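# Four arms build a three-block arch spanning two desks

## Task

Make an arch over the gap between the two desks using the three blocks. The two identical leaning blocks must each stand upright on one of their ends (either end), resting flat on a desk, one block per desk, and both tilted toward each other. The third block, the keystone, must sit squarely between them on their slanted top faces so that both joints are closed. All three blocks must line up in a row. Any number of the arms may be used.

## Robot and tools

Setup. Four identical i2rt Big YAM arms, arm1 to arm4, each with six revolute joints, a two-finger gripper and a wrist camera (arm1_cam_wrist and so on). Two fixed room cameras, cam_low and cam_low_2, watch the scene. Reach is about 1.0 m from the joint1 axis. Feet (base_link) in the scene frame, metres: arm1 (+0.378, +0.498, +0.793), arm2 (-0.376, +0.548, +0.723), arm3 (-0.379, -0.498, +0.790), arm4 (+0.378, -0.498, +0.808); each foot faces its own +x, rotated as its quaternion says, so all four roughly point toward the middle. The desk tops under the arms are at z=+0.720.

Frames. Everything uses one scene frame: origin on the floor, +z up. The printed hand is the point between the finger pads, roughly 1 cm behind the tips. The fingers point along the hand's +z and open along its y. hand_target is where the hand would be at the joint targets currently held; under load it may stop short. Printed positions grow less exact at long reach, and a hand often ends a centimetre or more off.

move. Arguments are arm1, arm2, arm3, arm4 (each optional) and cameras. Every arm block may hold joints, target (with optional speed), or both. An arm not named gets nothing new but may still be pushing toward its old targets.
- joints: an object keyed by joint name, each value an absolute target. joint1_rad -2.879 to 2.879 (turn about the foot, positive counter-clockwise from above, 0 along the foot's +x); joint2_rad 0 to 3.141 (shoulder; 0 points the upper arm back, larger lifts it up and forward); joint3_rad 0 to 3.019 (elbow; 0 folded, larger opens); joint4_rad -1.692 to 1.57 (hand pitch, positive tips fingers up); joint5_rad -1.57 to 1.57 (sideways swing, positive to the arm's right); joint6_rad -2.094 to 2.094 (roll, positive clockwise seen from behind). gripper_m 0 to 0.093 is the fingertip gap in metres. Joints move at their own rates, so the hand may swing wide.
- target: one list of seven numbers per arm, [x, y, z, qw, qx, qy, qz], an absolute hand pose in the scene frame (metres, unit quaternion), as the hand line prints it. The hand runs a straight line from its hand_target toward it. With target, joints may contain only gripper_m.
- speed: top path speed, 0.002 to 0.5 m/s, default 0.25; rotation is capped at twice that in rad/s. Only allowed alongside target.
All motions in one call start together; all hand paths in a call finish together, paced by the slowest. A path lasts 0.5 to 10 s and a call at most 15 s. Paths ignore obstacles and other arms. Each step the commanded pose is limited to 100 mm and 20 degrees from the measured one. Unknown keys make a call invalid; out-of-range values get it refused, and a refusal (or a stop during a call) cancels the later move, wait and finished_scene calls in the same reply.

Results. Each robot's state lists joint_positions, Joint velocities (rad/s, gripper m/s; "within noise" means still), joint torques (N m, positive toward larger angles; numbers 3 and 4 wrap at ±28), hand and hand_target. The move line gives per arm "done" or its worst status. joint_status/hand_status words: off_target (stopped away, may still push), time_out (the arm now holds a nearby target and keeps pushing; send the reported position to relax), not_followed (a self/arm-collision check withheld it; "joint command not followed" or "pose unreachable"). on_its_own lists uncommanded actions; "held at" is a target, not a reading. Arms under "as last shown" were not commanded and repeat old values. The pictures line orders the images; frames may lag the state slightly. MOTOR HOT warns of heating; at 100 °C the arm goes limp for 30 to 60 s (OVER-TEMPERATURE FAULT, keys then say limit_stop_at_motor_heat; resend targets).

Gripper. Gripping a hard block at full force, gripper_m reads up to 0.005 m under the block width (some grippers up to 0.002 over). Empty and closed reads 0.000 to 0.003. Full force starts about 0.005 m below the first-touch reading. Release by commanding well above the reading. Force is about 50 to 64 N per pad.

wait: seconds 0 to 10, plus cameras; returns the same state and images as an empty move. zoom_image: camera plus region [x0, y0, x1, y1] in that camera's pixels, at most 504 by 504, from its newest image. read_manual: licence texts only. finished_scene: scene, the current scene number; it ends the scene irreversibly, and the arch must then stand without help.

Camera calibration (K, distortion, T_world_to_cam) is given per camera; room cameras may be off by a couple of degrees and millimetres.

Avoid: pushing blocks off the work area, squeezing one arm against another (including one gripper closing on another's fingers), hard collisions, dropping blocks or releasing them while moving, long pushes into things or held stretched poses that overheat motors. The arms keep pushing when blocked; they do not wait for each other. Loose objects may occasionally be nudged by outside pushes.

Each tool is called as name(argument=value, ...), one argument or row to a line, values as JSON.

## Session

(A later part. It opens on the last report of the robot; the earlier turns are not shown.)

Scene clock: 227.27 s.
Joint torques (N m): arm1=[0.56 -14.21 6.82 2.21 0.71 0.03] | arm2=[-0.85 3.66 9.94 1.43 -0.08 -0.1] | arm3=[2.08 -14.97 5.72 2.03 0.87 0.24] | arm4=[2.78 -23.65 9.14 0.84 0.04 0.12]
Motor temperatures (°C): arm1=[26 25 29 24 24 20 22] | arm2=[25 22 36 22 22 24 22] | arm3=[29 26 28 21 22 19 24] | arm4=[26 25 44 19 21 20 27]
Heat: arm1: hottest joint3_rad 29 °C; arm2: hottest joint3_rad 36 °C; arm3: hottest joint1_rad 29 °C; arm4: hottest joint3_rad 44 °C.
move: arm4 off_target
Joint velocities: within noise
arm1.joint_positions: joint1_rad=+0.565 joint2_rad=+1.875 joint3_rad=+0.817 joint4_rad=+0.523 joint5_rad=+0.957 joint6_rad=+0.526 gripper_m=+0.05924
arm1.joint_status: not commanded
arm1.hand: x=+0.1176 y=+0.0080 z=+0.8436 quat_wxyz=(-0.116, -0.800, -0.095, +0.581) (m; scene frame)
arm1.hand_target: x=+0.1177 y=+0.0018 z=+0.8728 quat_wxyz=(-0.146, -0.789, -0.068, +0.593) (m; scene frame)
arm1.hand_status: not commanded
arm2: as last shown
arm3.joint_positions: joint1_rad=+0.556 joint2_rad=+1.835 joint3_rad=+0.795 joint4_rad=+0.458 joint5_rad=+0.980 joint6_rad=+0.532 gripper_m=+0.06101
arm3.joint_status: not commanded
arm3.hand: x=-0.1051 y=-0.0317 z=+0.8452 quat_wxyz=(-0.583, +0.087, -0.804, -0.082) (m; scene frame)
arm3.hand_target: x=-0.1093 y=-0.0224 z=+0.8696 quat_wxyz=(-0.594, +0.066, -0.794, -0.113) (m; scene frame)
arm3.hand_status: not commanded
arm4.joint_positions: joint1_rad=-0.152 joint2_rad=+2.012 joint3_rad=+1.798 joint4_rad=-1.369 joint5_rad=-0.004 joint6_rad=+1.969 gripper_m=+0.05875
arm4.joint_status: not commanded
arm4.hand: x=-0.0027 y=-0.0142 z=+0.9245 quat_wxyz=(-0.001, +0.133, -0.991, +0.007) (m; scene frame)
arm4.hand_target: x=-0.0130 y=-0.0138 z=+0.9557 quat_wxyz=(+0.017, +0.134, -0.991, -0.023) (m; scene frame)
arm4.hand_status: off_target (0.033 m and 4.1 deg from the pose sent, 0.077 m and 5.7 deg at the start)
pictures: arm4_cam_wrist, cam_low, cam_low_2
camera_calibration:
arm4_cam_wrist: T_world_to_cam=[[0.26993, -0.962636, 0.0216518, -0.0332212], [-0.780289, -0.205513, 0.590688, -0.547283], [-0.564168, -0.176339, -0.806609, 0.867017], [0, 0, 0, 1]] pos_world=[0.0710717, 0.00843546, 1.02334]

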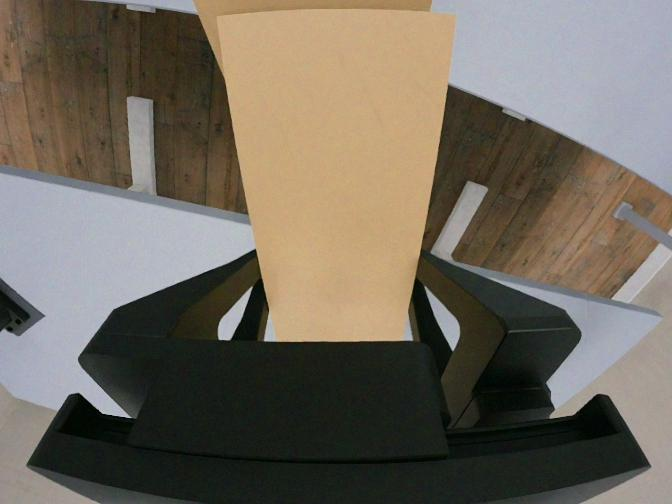

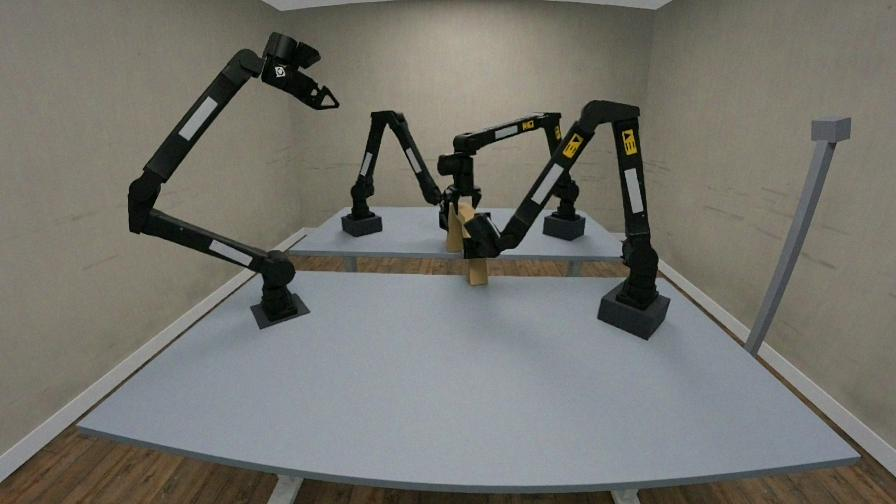

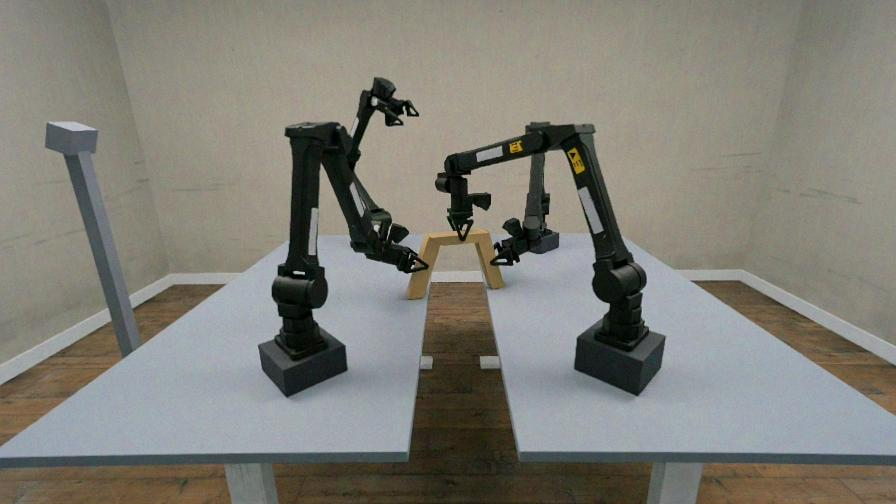

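zoom_image(
  camera="cam_low_2",
  region=[418, 222, 453, 257],
)

zoom_image(
  camera="cam_low_2",
  region=[468, 222, 503, 257],
)

zoom_image(
  camera="arm4_cam_wrist",
  region=[170, 0, 480, 120],
)

Scaled by 14.400 from the camera's 896x504 image, which has a finer 1280x720 frame.

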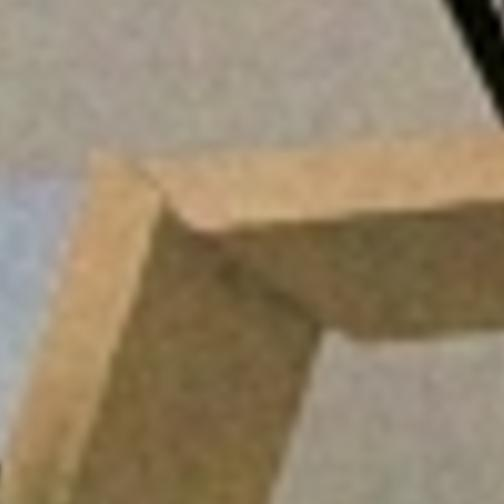

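Scaled by 14.400 from the camera's 896x504 image, which has a finer 1280x720 frame.

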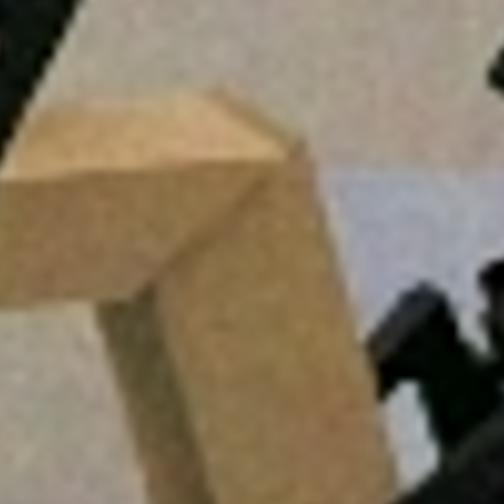

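Scaled by 1.626 from the camera's 672x504 image, which has a finer 960x720 frame.

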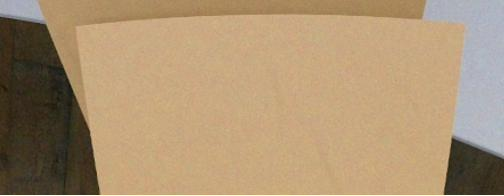

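move(
  arm4={"target": [-0.0145, -0.005, 0.963, -0.0285, -0.1346, 0.9895, 0.0442], "speed": 0.06},
  cameras=["cam_low_2", "arm4_cam_wrist"],
)

zoom_image(
  camera="cam_low_2",
  region=[418, 215, 503, 262],
)

Scene clock: 240.00 s.
Joint torques (N m): arm1=[0.67 -14.21 6.82 2.22 0.7 0.03] | arm2=[-1.08 3.6 9.95 1.57 -0.08 -0.08] | arm3=[2.08 -15.33 5.72 1.89 0.9 0.24] | arm4=[2.49 -23.47 9.32 1.01 0.09 0.04]
Motor temperatures (°C): arm1=[26 25 28 24 24 20 23] | arm2=[25 22 36 22 22 24 22] | arm3=[29 27 28 21 22 19 24] | arm4=[26 25 43 19 21 20 27]
Heat: arm1: hottest joint3_rad 28 °C; arm2: hottest joint3_rad 36 °C; arm3: hottest joint1_rad 29 °C; arm4: hottest joint3_rad 43 °C.
move: arm4 off_target
Joint velocities: within noise
arm1, arm2, arm3: as last shown
arm4.joint_positions: joint1_rad=-0.152 joint2_rad=+1.996 joint3_rad=+1.788 joint4_rad=-1.329 joint5_rad=-0.004 joint6_rad=+1.971 gripper_m=+0.05875
arm4.joint_status: not commanded
arm4.hand: x=-0.0069 y=-0.0089 z=+0.9307 quat_wxyz=(+0.010, +0.133, -0.991, -0.013) (m; scene frame)
arm4.hand_target: x=-0.0141 y=-0.0055 z=+0.9629 quat_wxyz=(+0.029, +0.134, -0.990, -0.045) (m; scene frame)
arm4.hand_status: off_target (0.033 m and 4.1 deg from the pose sent, 0.041 m and 6.8 deg at the start)
pictures: arm4_cam_wrist, cam_low_2
camera_calibration:
arm4_cam_wrist: T_world_to_cam=[[0.268467, -0.963057, -0.0211357, 0.012739], [-0.763516, -0.226117, 0.604908, -0.56638], [-0.58734, -0.14626, -0.796015, 0.860768], [0, 0, 0, 1]] pos_world=[0.0697034, 0.0100963, 1.02806]

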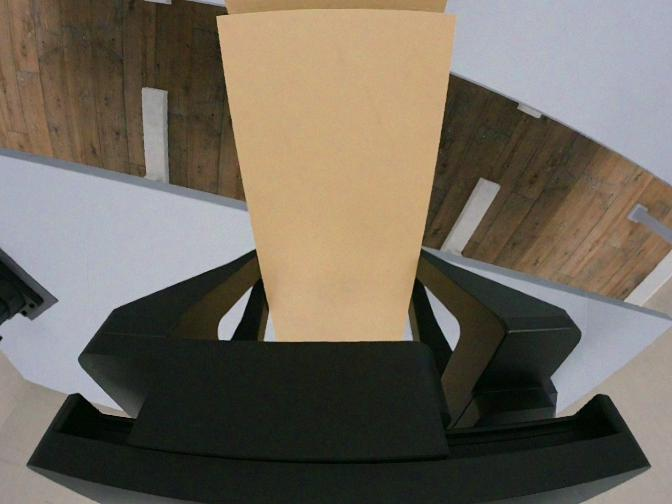

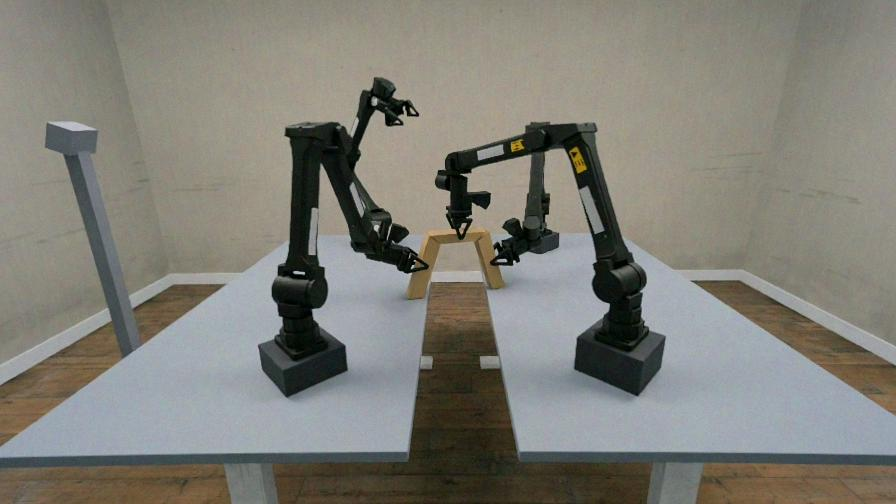

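Scaled by 5.929 from the camera's 896x504 image, which has a finer 1280x720 frame.

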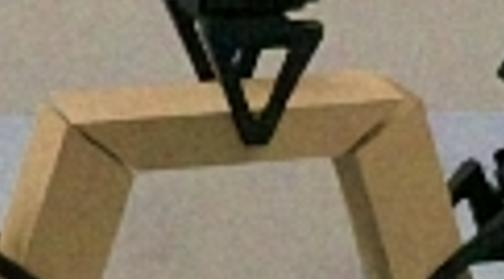

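zoom_image(
  camera="cam_low_2",
  region=[418, 222, 453, 257],
)

zoom_image(
  camera="cam_low_2",
  region=[468, 222, 503, 257],
)

Scaled by 14.400 from the camera's 896x504 image, which has a finer 1280x720 frame.

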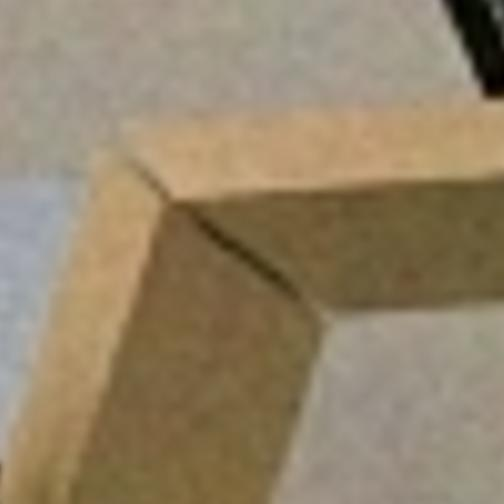

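Scaled by 14.400 from the camera's 896x504 image, which has a finer 1280x720 frame.

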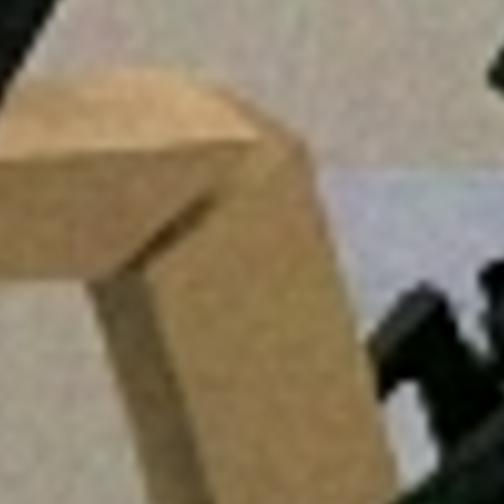

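move(
  arm4={"target": [-0.0075, -0.0035, 0.9575, -0.0285, -0.1346, 0.9895, 0.0442], "speed": 0.05},
  cameras=["cam_low_2", "arm4_cam_wrist"],
)

zoom_image(
  camera="cam_low_2",
  region=[418, 222, 453, 257],
)

zoom_image(
  camera="cam_low_2",
  region=[468, 222, 503, 257],
)

Scene clock: 245.17 s.
Joint torques (N m): arm1=[0.44 -14.39 6.82 2.24 0.7 0.02] | arm2=[-1.03 3.66 10 1.54 -0.08 -0.1] | arm3=[2.26 -15.27 5.78 1.91 0.86 0.27] | arm4=[1.32 -23.59 9.24 1.02 0.06 -0.11]
Motor temperatures (°C): arm1=[26 25 28 24 24 20 23] | arm2=[25 22 36 22 22 24 22] | arm3=[29 27 28 21 22 19 24] | arm4=[26 27 43 19 21 20 27]
Heat: arm1: hottest joint3_rad 28 °C; arm2: hottest joint3_rad 36 °C; arm3: hottest joint1_rad 29 °C; arm4: hottest joint3_rad 43 °C.
move: arm4 off_target
Joint velocities: within noise
arm1, arm2, arm3: as last shown
arm4.joint_positions: joint1_rad=-0.152 joint2_rad=+1.990 joint3_rad=+1.765 joint4_rad=-1.312 joint5_rad=-0.004 joint6_rad=+1.972 gripper_m=+0.05875
arm4.joint_status: not commanded
arm4.hand: x=-0.0048 y=-0.0115 z=+0.9258 quat_wxyz=(+0.010, +0.132, -0.991, -0.013) (m; scene frame)
arm4.hand_target: x=-0.0071 y=-0.0041 z=+0.9572 quat_wxyz=(+0.028, +0.134, -0.990, -0.044) (m; scene frame)
arm4.hand_status: off_target (0.033 m and 4.1 deg from the pose sent, 0.027 m and 4.1 deg at the start)
pictures: arm4_cam_wrist, cam_low_2
camera_calibration:
arm4_cam_wrist: T_world_to_cam=[[0.267039, -0.963452, -0.0212135, 0.00953422], [-0.763796, -0.225021, 0.604964, -0.562474], [-0.587628, -0.145346, -0.79597, 0.857799], [0, 0, 0, 1]] pos_world=[0.0719051, 0.00729538, 1.02326]

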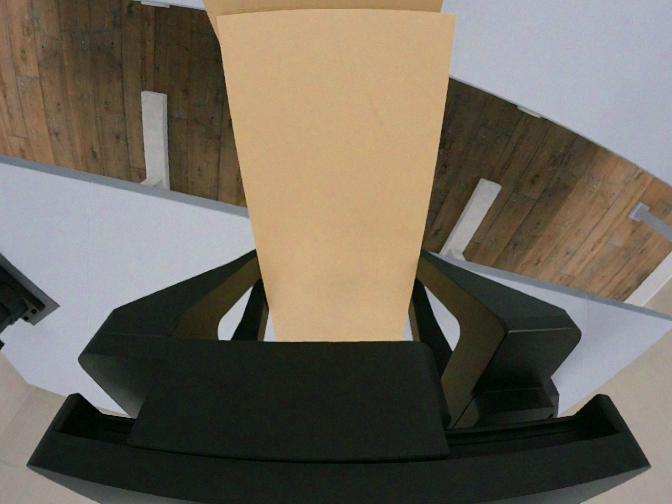

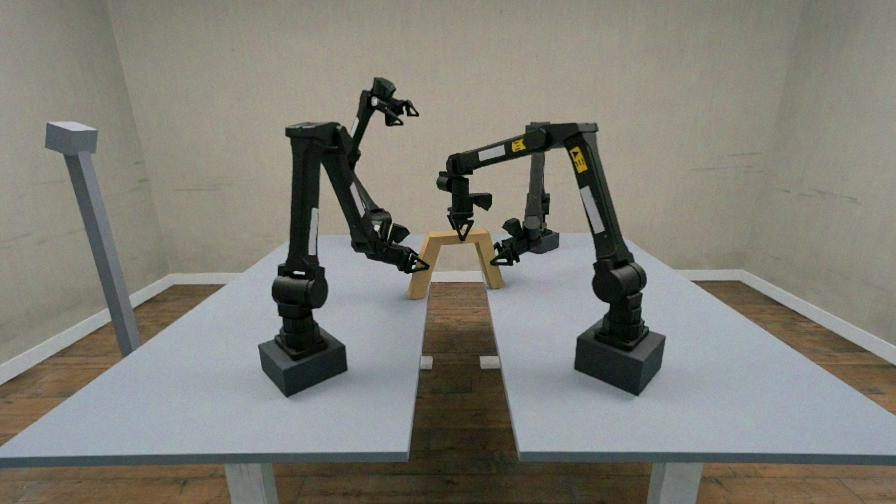

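Scaled by 14.400 from the camera's 896x504 image, which has a finer 1280x720 frame.

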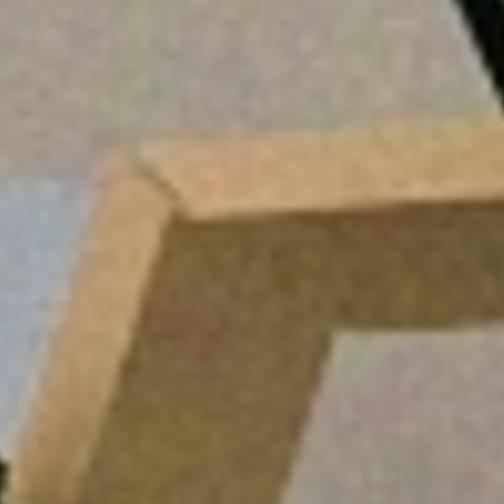

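Scaled by 14.400 from the camera's 896x504 image, which has a finer 1280x720 frame.

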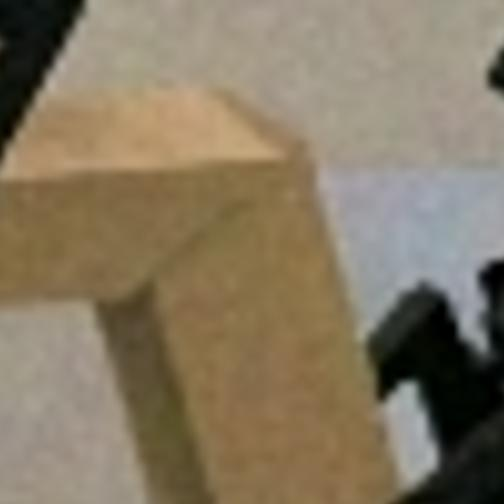

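zoom_image(
  camera="cam_low_2",
  region=[400, 280, 435, 305],
)

zoom_image(
  camera="cam_low_2",
  region=[480, 272, 515, 297],
)

Scaled by 14.400 from the camera's 896x504 image, which has a finer 1280x720 frame.

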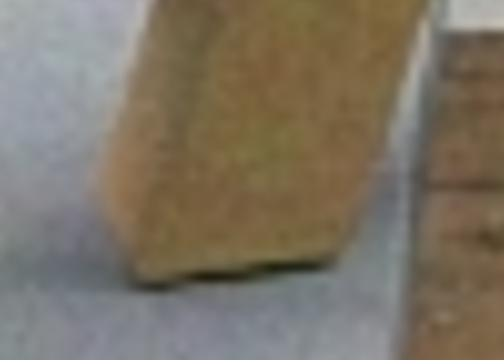

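Scaled by 14.400 from the camera's 896x504 image, which has a finer 1280x720 frame.

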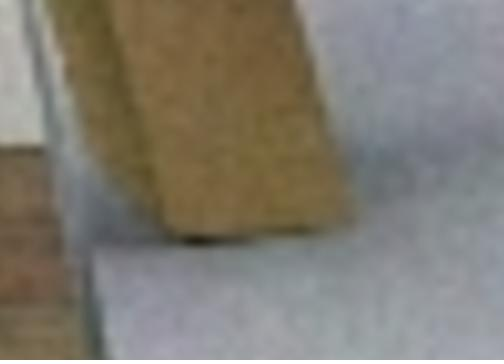

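move(
  arm3={"joints": {"gripper_m": 0.066}},
  arm1={"joints": {"gripper_m": 0.0645}},
  cameras=["cam_low_2", "cam_low"],
)

zoom_image(
  camera="cam_low_2",
  region=[400, 215, 520, 305],
)

Scene clock: 250.80 s.
Joint torques (N m): arm1=[0.67 -12.81 7.05 1.74 0.33 0.02] | arm2=[-1.03 3.78 9.99 1.5 -0.07 -0.07] | arm3=[2.49 -13.74 5.93 1.58 0.37 0.29] | arm4=[1.32 -23.18 9.22 1.01 0.1 -0.1]
Motor temperatures (°C): arm1=[26 25 27 24 24 20 23] | arm2=[25 22 36 22 22 24 22] | arm3=[29 27 28 21 22 19 24] | arm4=[26 27 42 19 21 20 27]
Heat: arm1: hottest joint3_rad 27 °C; arm2: hottest joint3_rad 36 °C; arm3: hottest joint1_rad 29 °C; arm4: hottest joint3_rad 42 °C.
move: arm1 done; arm3 done
Joint velocities: within noise
arm1.joint_positions: joint1_rad=+0.565 joint2_rad=+1.854 joint3_rad=+0.817 joint4_rad=+0.536 joint5_rad=+0.967 joint6_rad=+0.528 gripper_m=+0.06441
arm1.joint_status: all done
arm1.hand: x=+0.1162 y=+0.0069 z=+0.8572 quat_wxyz=(-0.126, -0.795, -0.081, +0.588) (m; scene frame)
arm1.hand_target: x=+0.1177 y=+0.0019 z=+0.8729 quat_wxyz=(-0.146, -0.789, -0.067, +0.594) (m; scene frame)
arm1.hand_status: not commanded
arm2.joint_positions: joint1_rad=-0.068 joint2_rad=+0.615 joint3_rad=+1.398 joint4_rad=-1.168 joint5_rad=-0.283 joint6_rad=+0.288 gripper_m=+0.09396
arm2.joint_status: not commanded
arm2.hand: x=-0.1788 y=+0.3871 z=+1.3047 quat_wxyz=(-0.558, -0.390, -0.730, +0.053) (m; scene frame)
arm2.hand_target: x=-0.1809 y=+0.3898 z=+1.3157 quat_wxyz=(-0.568, -0.385, -0.725, +0.057) (m; scene frame)
arm2.hand_status: not commanded
arm3.joint_positions: joint1_rad=+0.556 joint2_rad=+1.820 joint3_rad=+0.795 joint4_rad=+0.470 joint5_rad=+0.992 joint6_rad=+0.531 gripper_m=+0.06595
arm3.joint_status: all done
arm3.hand: x=-0.1038 y=-0.0314 z=+0.8554 quat_wxyz=(-0.589, +0.077, -0.799, -0.088) (m; scene frame)
arm3.hand_target: x=-0.1093 y=-0.0224 z=+0.8697 quat_wxyz=(-0.594, +0.066, -0.794, -0.112) (m; scene frame)
arm3.hand_status: not commanded
arm4.joint_positions: joint1_rad=-0.152 joint2_rad=+1.986 joint3_rad=+1.765 joint4_rad=-1.312 joint5_rad=-0.004 joint6_rad=+1.972 gripper_m=+0.05875
arm4.joint_status: not commanded
arm4.hand: x=-0.0048 y=-0.0115 z=+0.9279 quat_wxyz=(+0.011, +0.132, -0.991, -0.015) (m; scene frame)
arm4.hand_target: x=-0.0069 y=-0.0041 z=+0.9573 quat_wxyz=(+0.028, +0.134, -0.990, -0.044) (m; scene frame)
arm4.hand_status: not commanded
pictures: cam_low, cam_low_2

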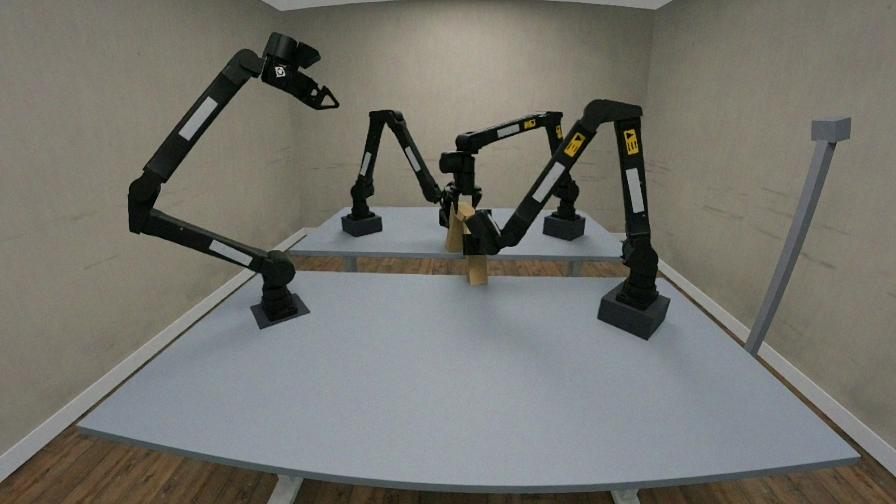

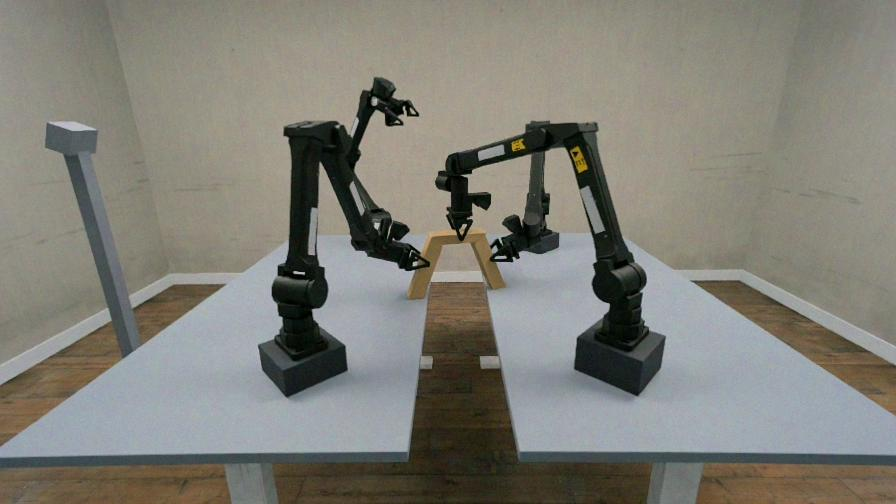

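Scaled by 4.200 from the camera's 896x504 image, which has a finer 1280x720 frame.

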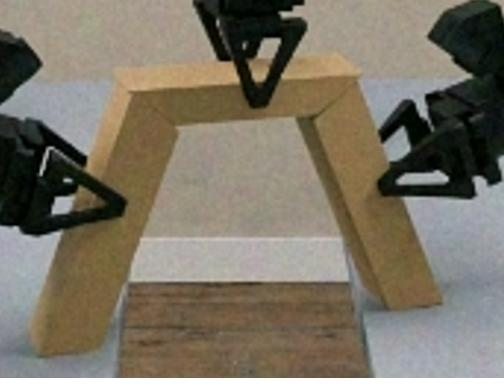

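move(
  arm3={"joints": {"gripper_m": 0.093}},
  arm1={"joints": {"gripper_m": 0.093}},
  cameras=["cam_low_2", "arm3_cam_wrist", "arm1_cam_wrist"],
)

zoom_image(
  camera="cam_low_2",
  region=[400, 215, 520, 305],
)

Scene clock: 252.30 s.
Joint torques (N m): arm1=[0.5 -12.86 7.05 1.78 0.33 0.01] | arm2=[-1.08 3.6 9.99 1.55 -0.08 -0.09] | arm3=[2.26 -13.63 5.98 1.43 0.37 0.25] | arm4=[1.44 -23.12 9.26 1.01 0.1 -0.11]
Motor temperatures (°C): arm1=[26 25 27 24 24 20 23] | arm2=[25 22 36 22 22 24 22] | arm3=[29 27 28 21 22 19 24] | arm4=[26 27 42 19 21 20 27]
Heat: arm1: hottest joint3_rad 27 °C; arm2: hottest joint3_rad 36 °C; arm3: hottest joint1_rad 29 °C; arm4: hottest joint3_rad 42 °C.
move: arm1 done; arm3 done
Joint velocities: within noise
arm1.joint_positions: joint1_rad=+0.565 joint2_rad=+1.854 joint3_rad=+0.817 joint4_rad=+0.536 joint5_rad=+0.967 joint6_rad=+0.529 gripper_m=+0.09277
arm1.joint_status: all done
arm1.hand: x=+0.1162 y=+0.0069 z=+0.8572 quat_wxyz=(-0.127, -0.795, -0.081, +0.588) (m; scene frame)
arm1.hand_target: x=+0.1177 y=+0.0019 z=+0.8729 quat_wxyz=(-0.146, -0.789, -0.067, +0.593) (m; scene frame)
arm1.hand_status: not commanded
arm2, arm4: as last shown
arm3.joint_positions: joint1_rad=+0.556 joint2_rad=+1.820 joint3_rad=+0.795 joint4_rad=+0.473 joint5_rad=+0.992 joint6_rad=+0.532 gripper_m=+0.09282
arm3.joint_status: all done
arm3.hand: x=-0.1037 y=-0.0311 z=+0.8560 quat_wxyz=(-0.590, +0.076, -0.799, -0.090) (m; scene frame)
arm3.hand_target: x=-0.1093 y=-0.0224 z=+0.8698 quat_wxyz=(-0.594, +0.066, -0.794, -0.113) (m; scene frame)
arm3.hand_status: not commanded
pictures: arm1_cam_wrist, arm3_cam_wrist, cam_low_2
camera_calibration:
arm1_cam_wrist: T_world_to_cam=[[-0.284685, 0.948308, -0.140239, 0.149452], [0.800055, 0.15445, -0.579705, 0.402685], [-0.528079, -0.277233, -0.802667, 0.873224], [0, 0, 0, 1]] pos_world=[0.181508, 0.0381653, 0.955306]
arm3_cam_wrist: T_world_to_cam=[[0.215946, -0.974725, -0.0572651, 0.0408129], [-0.785733, -0.13866, -0.602824, 0.433431], [0.579647, 0.175172, -0.795817, 0.870111], [0, 0, 0, 1]] pos_world=[-0.172609, -0.0525386, 0.956068]

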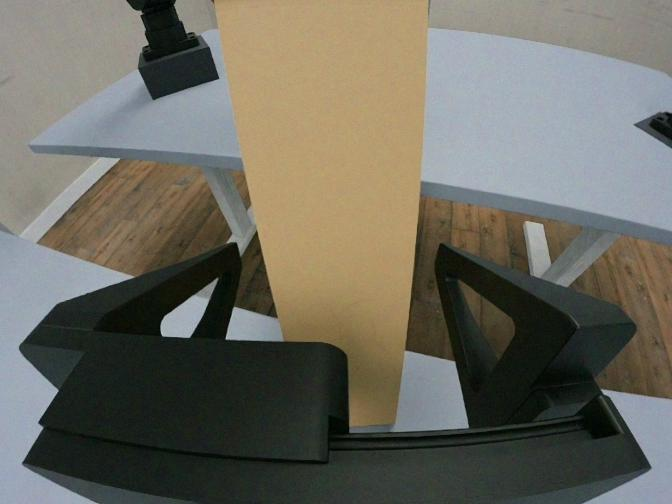

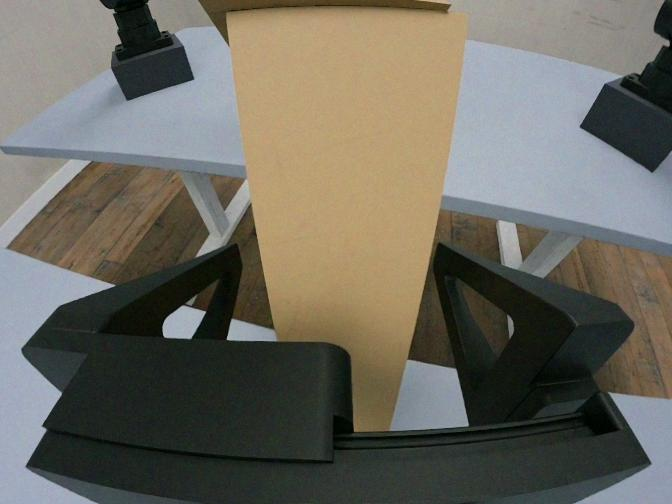

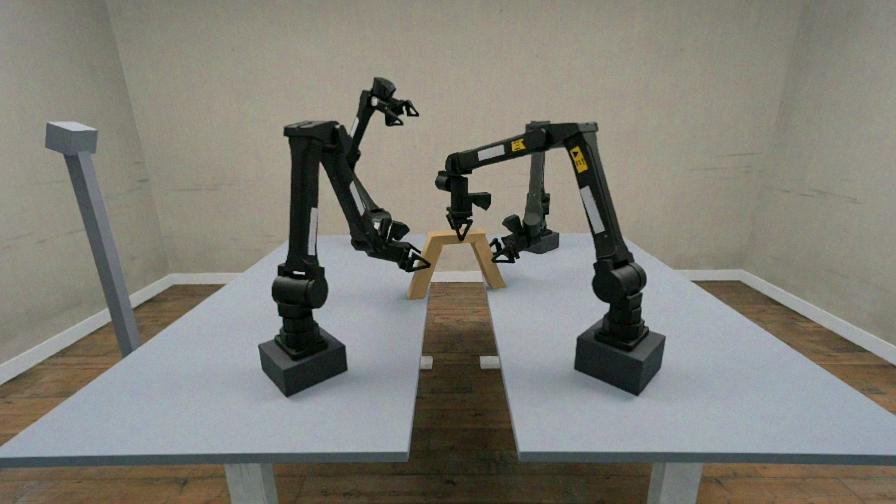

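Scaled by 4.200 from the camera's 896x504 image, which has a finer 1280x720 frame.

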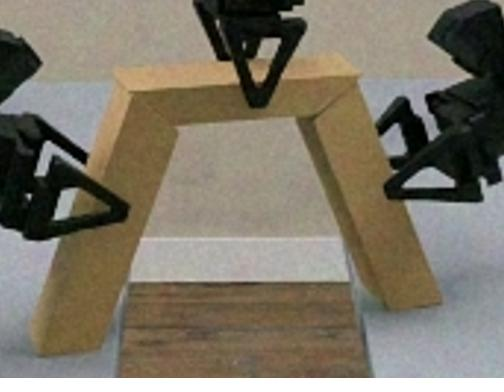

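move(
  arm3={"target": [-0.2445, -0.0639, 0.9200, 0.5947, -0.0659, 0.7933, 0.1129], "speed": 0.08},
  arm1={"target": [0.2510, 0.0478, 0.9230, -0.1464, -0.7884, -0.0669, 0.5938], "speed": 0.08},
  cameras=["cam_low_2", "cam_low"],
)

zoom_image(
  camera="cam_low_2",
  region=[400, 215, 520, 305],
)

zoom_image(
  camera="cam_low",
  region=[435, 180, 505, 295],
)

Scene clock: 257.57 s.
Joint torques (N m): arm1=[1.03 -10.58 8.54 0.4 0.62 0.03] | arm2=[-1.38 3.96 10.06 1.62 -0.11 -0.1] | arm3=[1.96 -11.11 7.54 -0.08 0.79 0.27] | arm4=[1.32 -23.12 9.26 0.98 0.1 -0.11]
Motor temperatures (°C): arm1=[26 26 27 24 24 20 22] | arm2=[25 22 37 22 22 24 22] | arm3=[29 27 28 21 22 19 24] | arm4=[26 29 42 19 21 20 27]
Heat: arm1: hottest joint3_rad 27 °C; arm2: hottest joint3_rad 37 °C; arm3: hottest joint1_rad 29 °C; arm4: hottest joint3_rad 42 °C.
move: arm1 off_target; arm3 off_target
Joint velocities: within noise
arm1.joint_positions: joint1_rad=+0.865 joint2_rad=+1.597 joint3_rad=+0.730 joint4_rad=+0.033 joint5_rad=+1.216 joint6_rad=+0.922 gripper_m=+0.09288
arm1.joint_status: not commanded
arm1.hand: x=+0.2461 y=+0.0511 z=+0.9109 quat_wxyz=(-0.132, -0.791, -0.075, +0.593) (m; scene frame)
arm1.hand_target: x=+0.2508 y=+0.0481 z=+0.9229 quat_wxyz=(-0.146, -0.788, -0.067, +0.594) (m; scene frame)
arm1.hand_status: off_target (0.013 m and 1.9 deg from the pose sent, 0.155 m and 2.9 deg at the start)
arm2, arm4: as last shown
arm3.joint_positions: joint1_rad=+0.872 joint2_rad=+1.565 joint3_rad=+0.730 joint4_rad=-0.128 joint5_rad=+1.230 joint6_rad=+0.997 gripper_m=+0.09292
arm3.joint_status: not commanded
arm3.hand: x=-0.2389 y=-0.0709 z=+0.9088 quat_wxyz=(-0.594, +0.076, -0.795, -0.095) (m; scene frame)
arm3.hand_target: x=-0.2443 y=-0.0644 z=+0.9199 quat_wxyz=(-0.595, +0.068, -0.793, -0.111) (m; scene frame)
arm3.hand_status: off_target (0.014 m and 2.4 deg from the pose sent, 0.158 m and 3.0 deg at the start)
pictures: cam_low, cam_low_2

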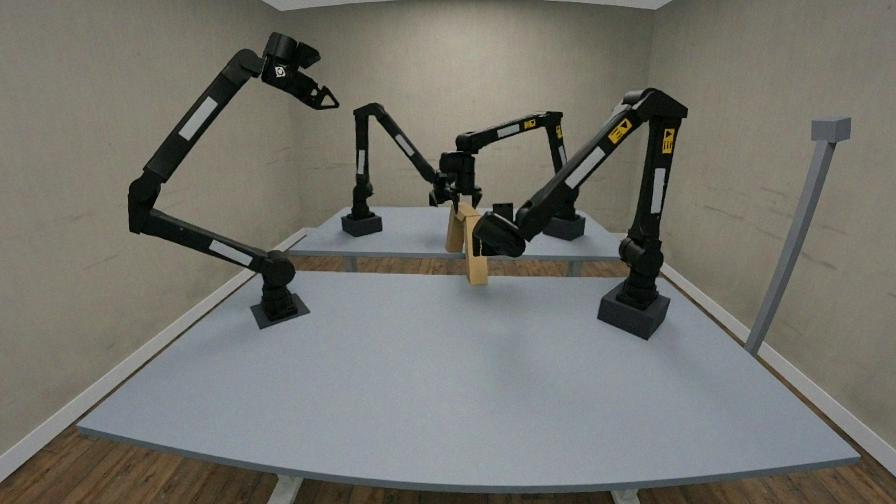

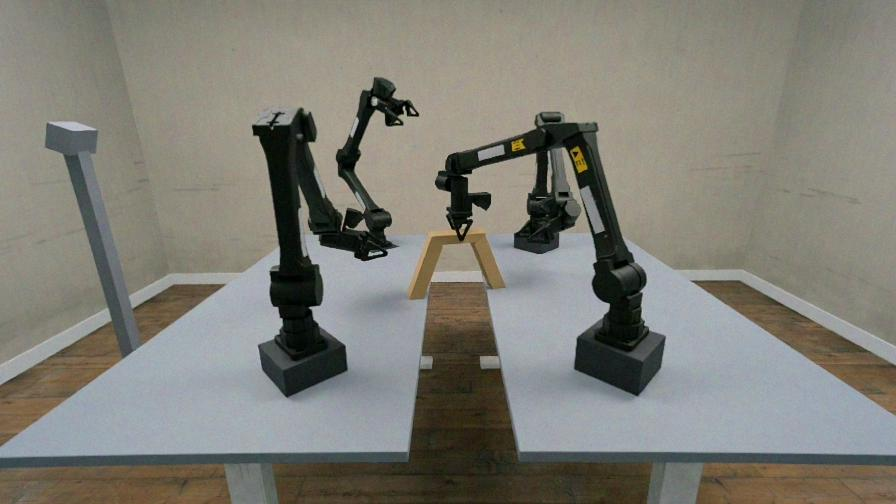

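Scaled by 4.200 from the camera's 896x504 image, which has a finer 1280x720 frame.

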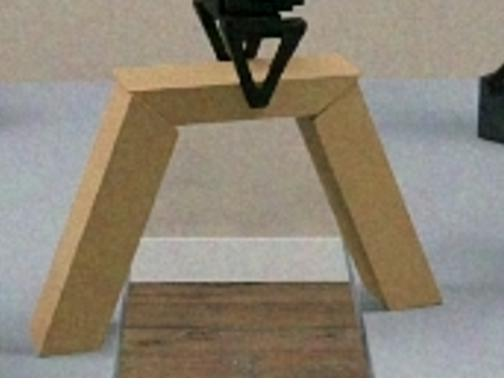

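Scaled by 4.383 from the camera's 896x504 image, which has a finer 1280x720 frame.

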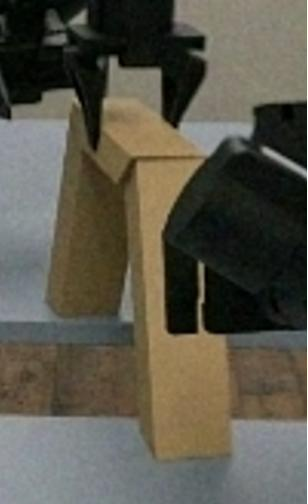

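move(
  arm4={"joints": {"gripper_m": 0.064}},
  cameras=["cam_low_2", "arm4_cam_wrist"],
)

zoom_image(
  camera="cam_low_2",
  region=[400, 215, 520, 305],
)

Scene clock: 259.60 s.
Joint torques (N m): arm1=[1.08 -10.64 8.5 0.4 0.63 0.02] | arm2=[-0.91 3.43 9.98 1.59 -0.06 -0.1] | arm3=[2.02 -10.75 7.56 0.24 0.77 0.29] | arm4=[1.44 -21.83 9.29 1.05 0.1 -0.11]
Motor temperatures (°C): arm1=[26 26 27 24 24 20 22] | arm2=[25 22 37 22 22 24 22] | arm3=[29 27 28 21 22 19 24] | arm4=[26 29 42 19 21 20 27]
Heat: arm1: hottest joint3_rad 27 °C; arm2: hottest joint3_rad 37 °C; arm3: hottest joint1_rad 29 °C; arm4: hottest joint3_rad 42 °C.
move: arm4 done
Joint velocities: within noise
arm1.joint_positions: joint1_rad=+0.865 joint2_rad=+1.597 joint3_rad=+0.730 joint4_rad=+0.033 joint5_rad=+1.216 joint6_rad=+0.924 gripper_m=+0.09288
arm1.joint_status: not commanded
arm1.hand: x=+0.2461 y=+0.0511 z=+0.9109 quat_wxyz=(-0.133, -0.791, -0.074, +0.593) (m; scene frame)
arm1.hand_target: x=+0.2508 y=+0.0480 z=+0.9229 quat_wxyz=(-0.146, -0.788, -0.067, +0.594) (m; scene frame)
arm1.hand_status: not commanded
arm2: as last shown
arm3.joint_positions: joint1_rad=+0.872 joint2_rad=+1.565 joint3_rad=+0.730 joint4_rad=-0.130 joint5_rad=+1.230 joint6_rad=+0.998 gripper_m=+0.09292
arm3.joint_status: not commanded
arm3.hand: x=-0.2389 y=-0.0711 z=+0.9086 quat_wxyz=(-0.594, +0.076, -0.795, -0.095) (m; scene frame)
arm3.hand_target: x=-0.2443 y=-0.0645 z=+0.9198 quat_wxyz=(-0.595, +0.068, -0.793, -0.110) (m; scene frame)
arm3.hand_status: not commanded
arm4.joint_positions: joint1_rad=-0.152 joint2_rad=+1.970 joint3_rad=+1.765 joint4_rad=-1.312 joint5_rad=-0.004 joint6_rad=+1.972 gripper_m=+0.06390
arm4.joint_status: all done
arm4.hand: x=-0.0048 y=-0.0114 z=+0.9374 quat_wxyz=(+0.015, +0.132, -0.991, -0.022) (m; scene frame)
arm4.hand_target: x=-0.0069 y=-0.0041 z=+0.9572 quat_wxyz=(+0.028, +0.134, -0.990, -0.044) (m; scene frame)
arm4.hand_status: not commanded
pictures: arm4_cam_wrist, cam_low_2
camera_calibration:
arm4_cam_wrist: T_world_to_cam=[[0.266657, -0.962993, -0.0392292, 0.0267604], [-0.756478, -0.234345, 0.610592, -0.574842], [-0.597189, -0.133142, -0.790973, 0.862389], [0, 0, 0, 1]] pos_world=[0.0730179, 0.005879, 1.03417]

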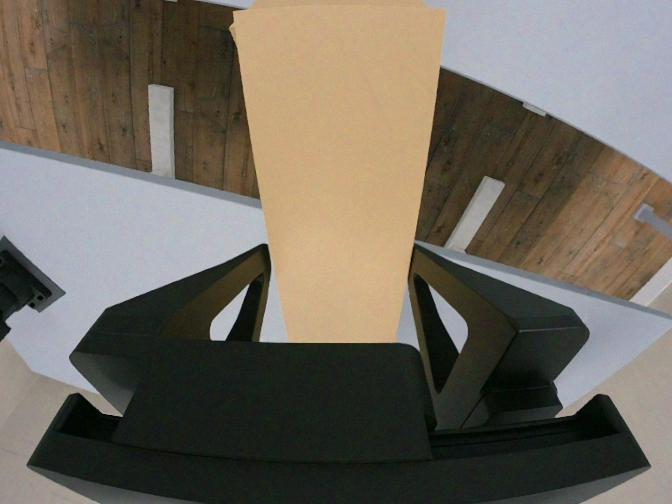

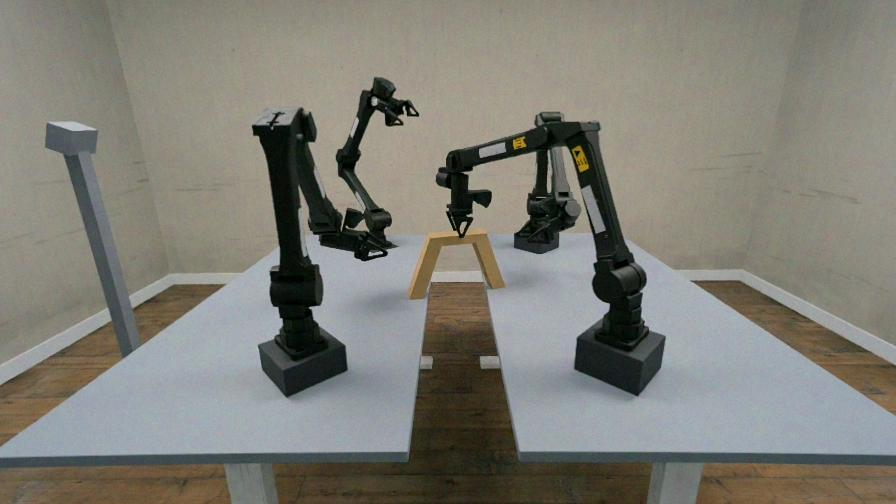

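Scaled by 4.200 from the camera's 896x504 image, which has a finer 1280x720 frame.

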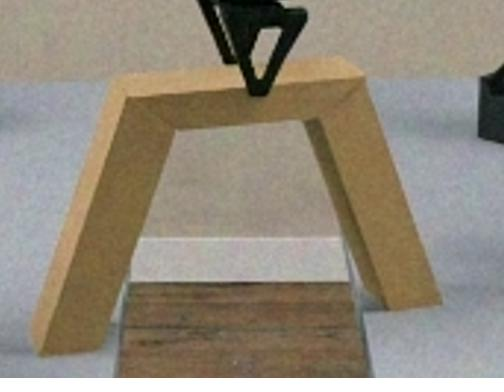

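move(
  arm4={"joints": {"gripper_m": 0.093}},
  cameras=["arm4_cam_wrist"],
)

move(
  arm4={"target": [-0.0069, -0.0041, 1.04, -0.0285, -0.1346, 0.9895, 0.0442], "speed": 0.08},
  cameras=["cam_low_2", "cam_low", "arm4_cam_wrist"],
)

zoom_image(
  camera="cam_low_2",
  region=[400, 215, 520, 305],
)

zoom_image(
  camera="cam_low",
  region=[435, 180, 505, 295],
)

Scene clock: 261.77 s.
Joint torques (N m): arm1=[1.14 -10.58 8.5 0.43 0.63 0.03] | arm2=[-1.14 3.49 9.96 1.54 -0.07 -0.08] | arm3=[2.02 -10.34 7.56 0.1 0.81 0.3] | arm4=[1.44 -21.83 9.28 1.02 0.1 -0.11]
Motor temperatures (°C): arm1=[26 26 27 24 24 20 22] | arm2=[25 22 37 22 22 24 22] | arm3=[29 26 28 21 22 19 24] | arm4=[26 29 42 19 21 20 27]
Heat: arm1: hottest joint3_rad 27 °C; arm2: hottest joint3_rad 37 °C; arm3: hottest joint1_rad 29 °C; arm4: hottest joint3_rad 42 °C.
move: arm4 done
Joint velocities: within noise
arm1, arm2, arm3: as last shown
arm3.joint_positions: joint1_rad=+0.872 joint2_rad=+1.565 joint3_rad=+0.730 joint4_rad=-0.130 joint5_rad=+1.230 joint6_rad=+1.000 gripper_m=+0.09292
arm3.hand_target: x=-0.2443 y=-0.0645 z=+0.9198 quat_wxyz=(-0.595, +0.068, -0.793, -0.111) (m; scene frame)
arm4.joint_positions: joint1_rad=-0.152 joint2_rad=+1.970 joint3_rad=+1.765 joint4_rad=-1.312 joint5_rad=-0.004 joint6_rad=+1.972 gripper_m=+0.09280
arm4.joint_status: all done
arm4.hand: x=-0.0048 y=-0.0114 z=+0.9374 quat_wxyz=(+0.015, +0.132, -0.991, -0.022) (m; scene frame)
arm4.hand_target: x=-0.0069 y=-0.0041 z=+0.9572 quat_wxyz=(+0.028, +0.134, -0.990, -0.044) (m; scene frame)
arm4.hand_status: not commanded
pictures: arm4_cam_wrist
camera_calibration:
arm4_cam_wrist: T_world_to_cam=[[0.266657, -0.962993, -0.0392292, 0.0267604], [-0.756478, -0.234345, 0.610592, -0.574842], [-0.597189, -0.133142, -0.790973, 0.862389], [0, 0, 0, 1]] pos_world=[0.0730179, 0.005879, 1.03417]

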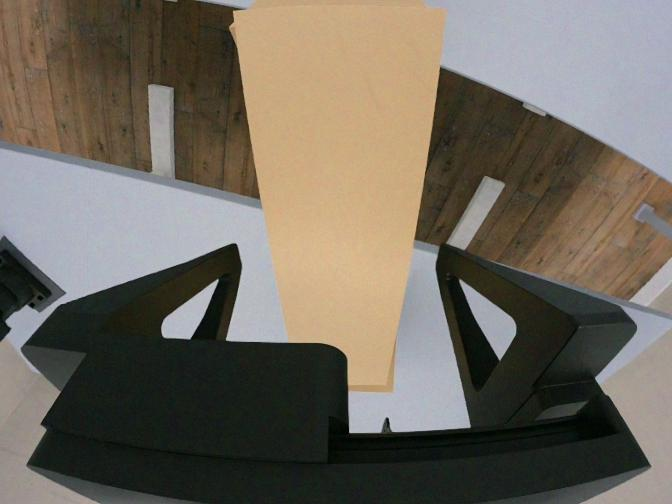

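Scene clock: 263.50 s.
Joint torques (N m): arm1=[1.03 -10.52 8.5 0.38 0.63 0.03] | arm2=[-1.08 3.78 9.98 1.59 -0.06 -0.07] | arm3=[1.67 -10.93 7.56 0.09 0.76 0.31] | arm4=[1.38 -21.36 12.6 -0.21 0.06 -0.12]
Motor temperatures (°C): arm1=[26 26 28 24 24 20 22] | arm2=[25 22 37 22 22 24 22] | arm3=[29 26 28 21 22 19 23] | arm4=[26 29 42 19 21 20 27]
Heat: arm1: hottest joint3_rad 28 °C; arm2: hottest joint3_rad 37 °C; arm3: hottest joint1_rad 29 °C; arm4: hottest joint3_rad 42 °C.
move: arm4 off_target
Joint velocities: within noise
arm1, arm2: as last shown
arm3.joint_positions: joint1_rad=+0.872 joint2_rad=+1.565 joint3_rad=+0.730 joint4_rad=-0.130 joint5_rad=+1.230 joint6_rad=+1.001 gripper_m=+0.09292
arm3.joint_status: not commanded
arm3.hand: x=-0.2389 y=-0.0711 z=+0.9086 quat_wxyz=(-0.594, +0.075, -0.795, -0.096) (m; scene frame)
arm3.hand_target: x=-0.2443 y=-0.0645 z=+0.9198 quat_wxyz=(-0.595, +0.067, -0.793, -0.111) (m; scene frame)
arm3.hand_status: not commanded
arm4.joint_positions: joint1_rad=-0.152 joint2_rad=+1.943 joint3_rad=+1.907 joint4_rad=-1.489 joint5_rad=-0.004 joint6_rad=+1.972 gripper_m=+0.09288
arm4.joint_status: not commanded
arm4.hand: x=-0.0030 y=-0.0137 z=+1.0066 quat_wxyz=(+0.013, +0.132, -0.991, -0.018) (m; scene frame)
arm4.hand_target: x=-0.0060 y=-0.0053 z=+1.0399 quat_wxyz=(+0.029, +0.135, -0.989, -0.045) (m; scene frame)
arm4.hand_status: off_target (0.035 m and 3.5 deg from the pose sent, 0.103 m and 3.0 deg at the start)
pictures: arm4_cam_wrist, cam_low, cam_low_2
camera_calibration:
arm4_cam_wrist: T_world_to_cam=[[0.266851, -0.963219, -0.0316259, 0.0191029], [-0.75954, -0.230396, 0.60829, -0.613881], [-0.593203, -0.138302, -0.793084, 0.919882], [0, 0, 0, 1]] pos_world=[0.0743126, 0.00418595, 1.10357]

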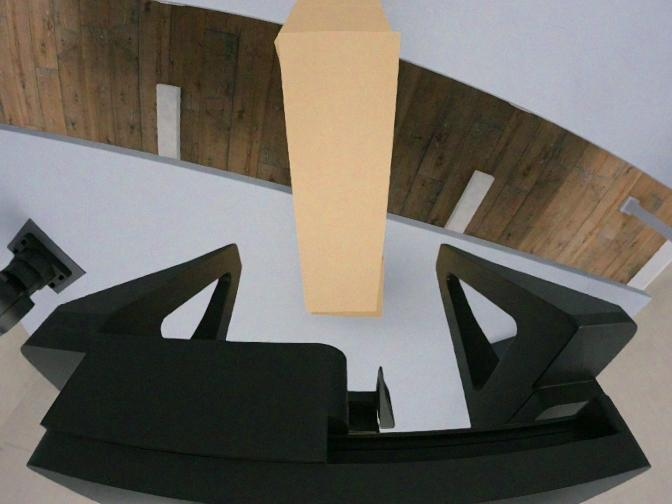

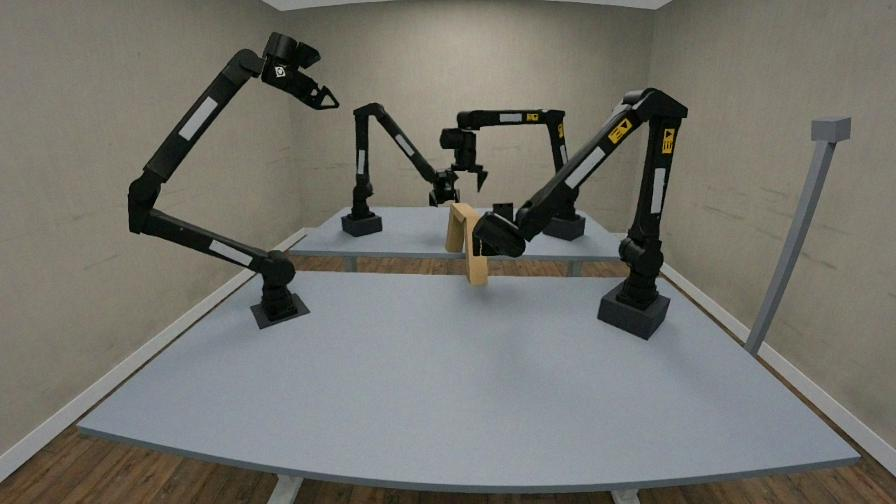

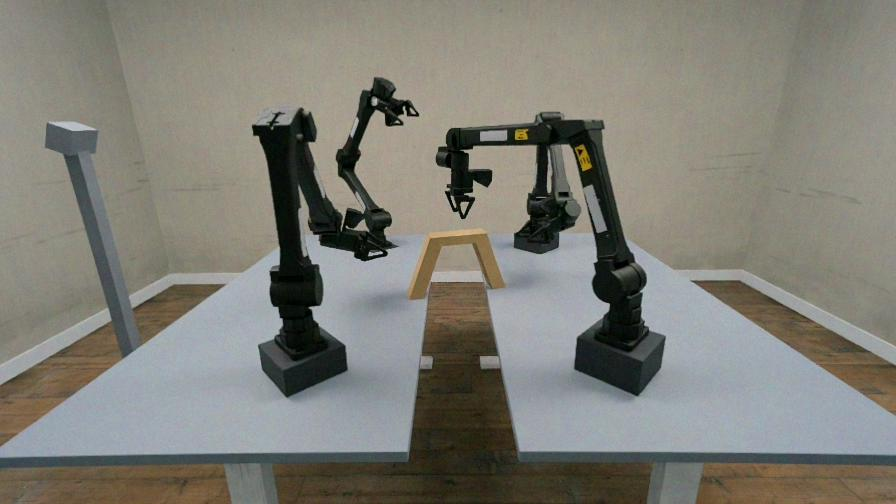

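Scaled by 4.200 from the camera's 896x504 image, which has a finer 1280x720 frame.

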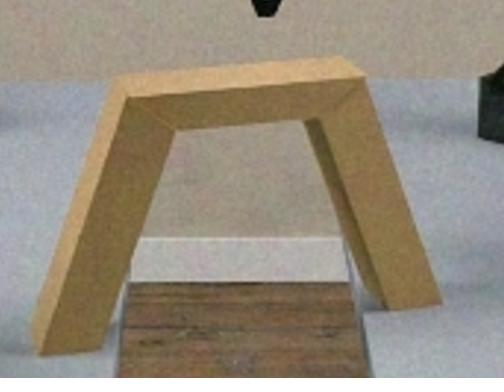

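Scaled by 4.383 from the camera's 896x504 image, which has a finer 1280x720 frame.

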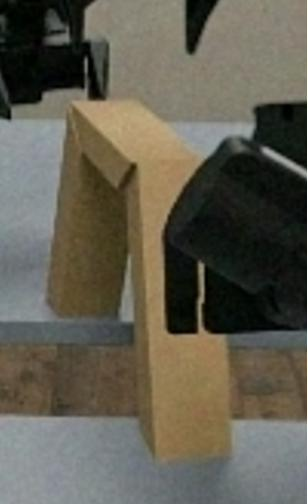

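zoom_image(
  camera="cam_low_2",
  region=[420, 220, 500, 255],
)

Scaled by 6.300 from the camera's 896x504 image, which has a finer 1280x720 frame.

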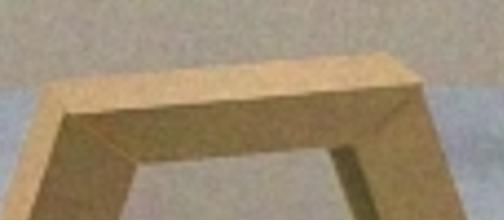

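Both joints look closed and the arch is standing with no arm touching it.

finished_scene(
  scene=2,
)

The scene is finished: the task was done.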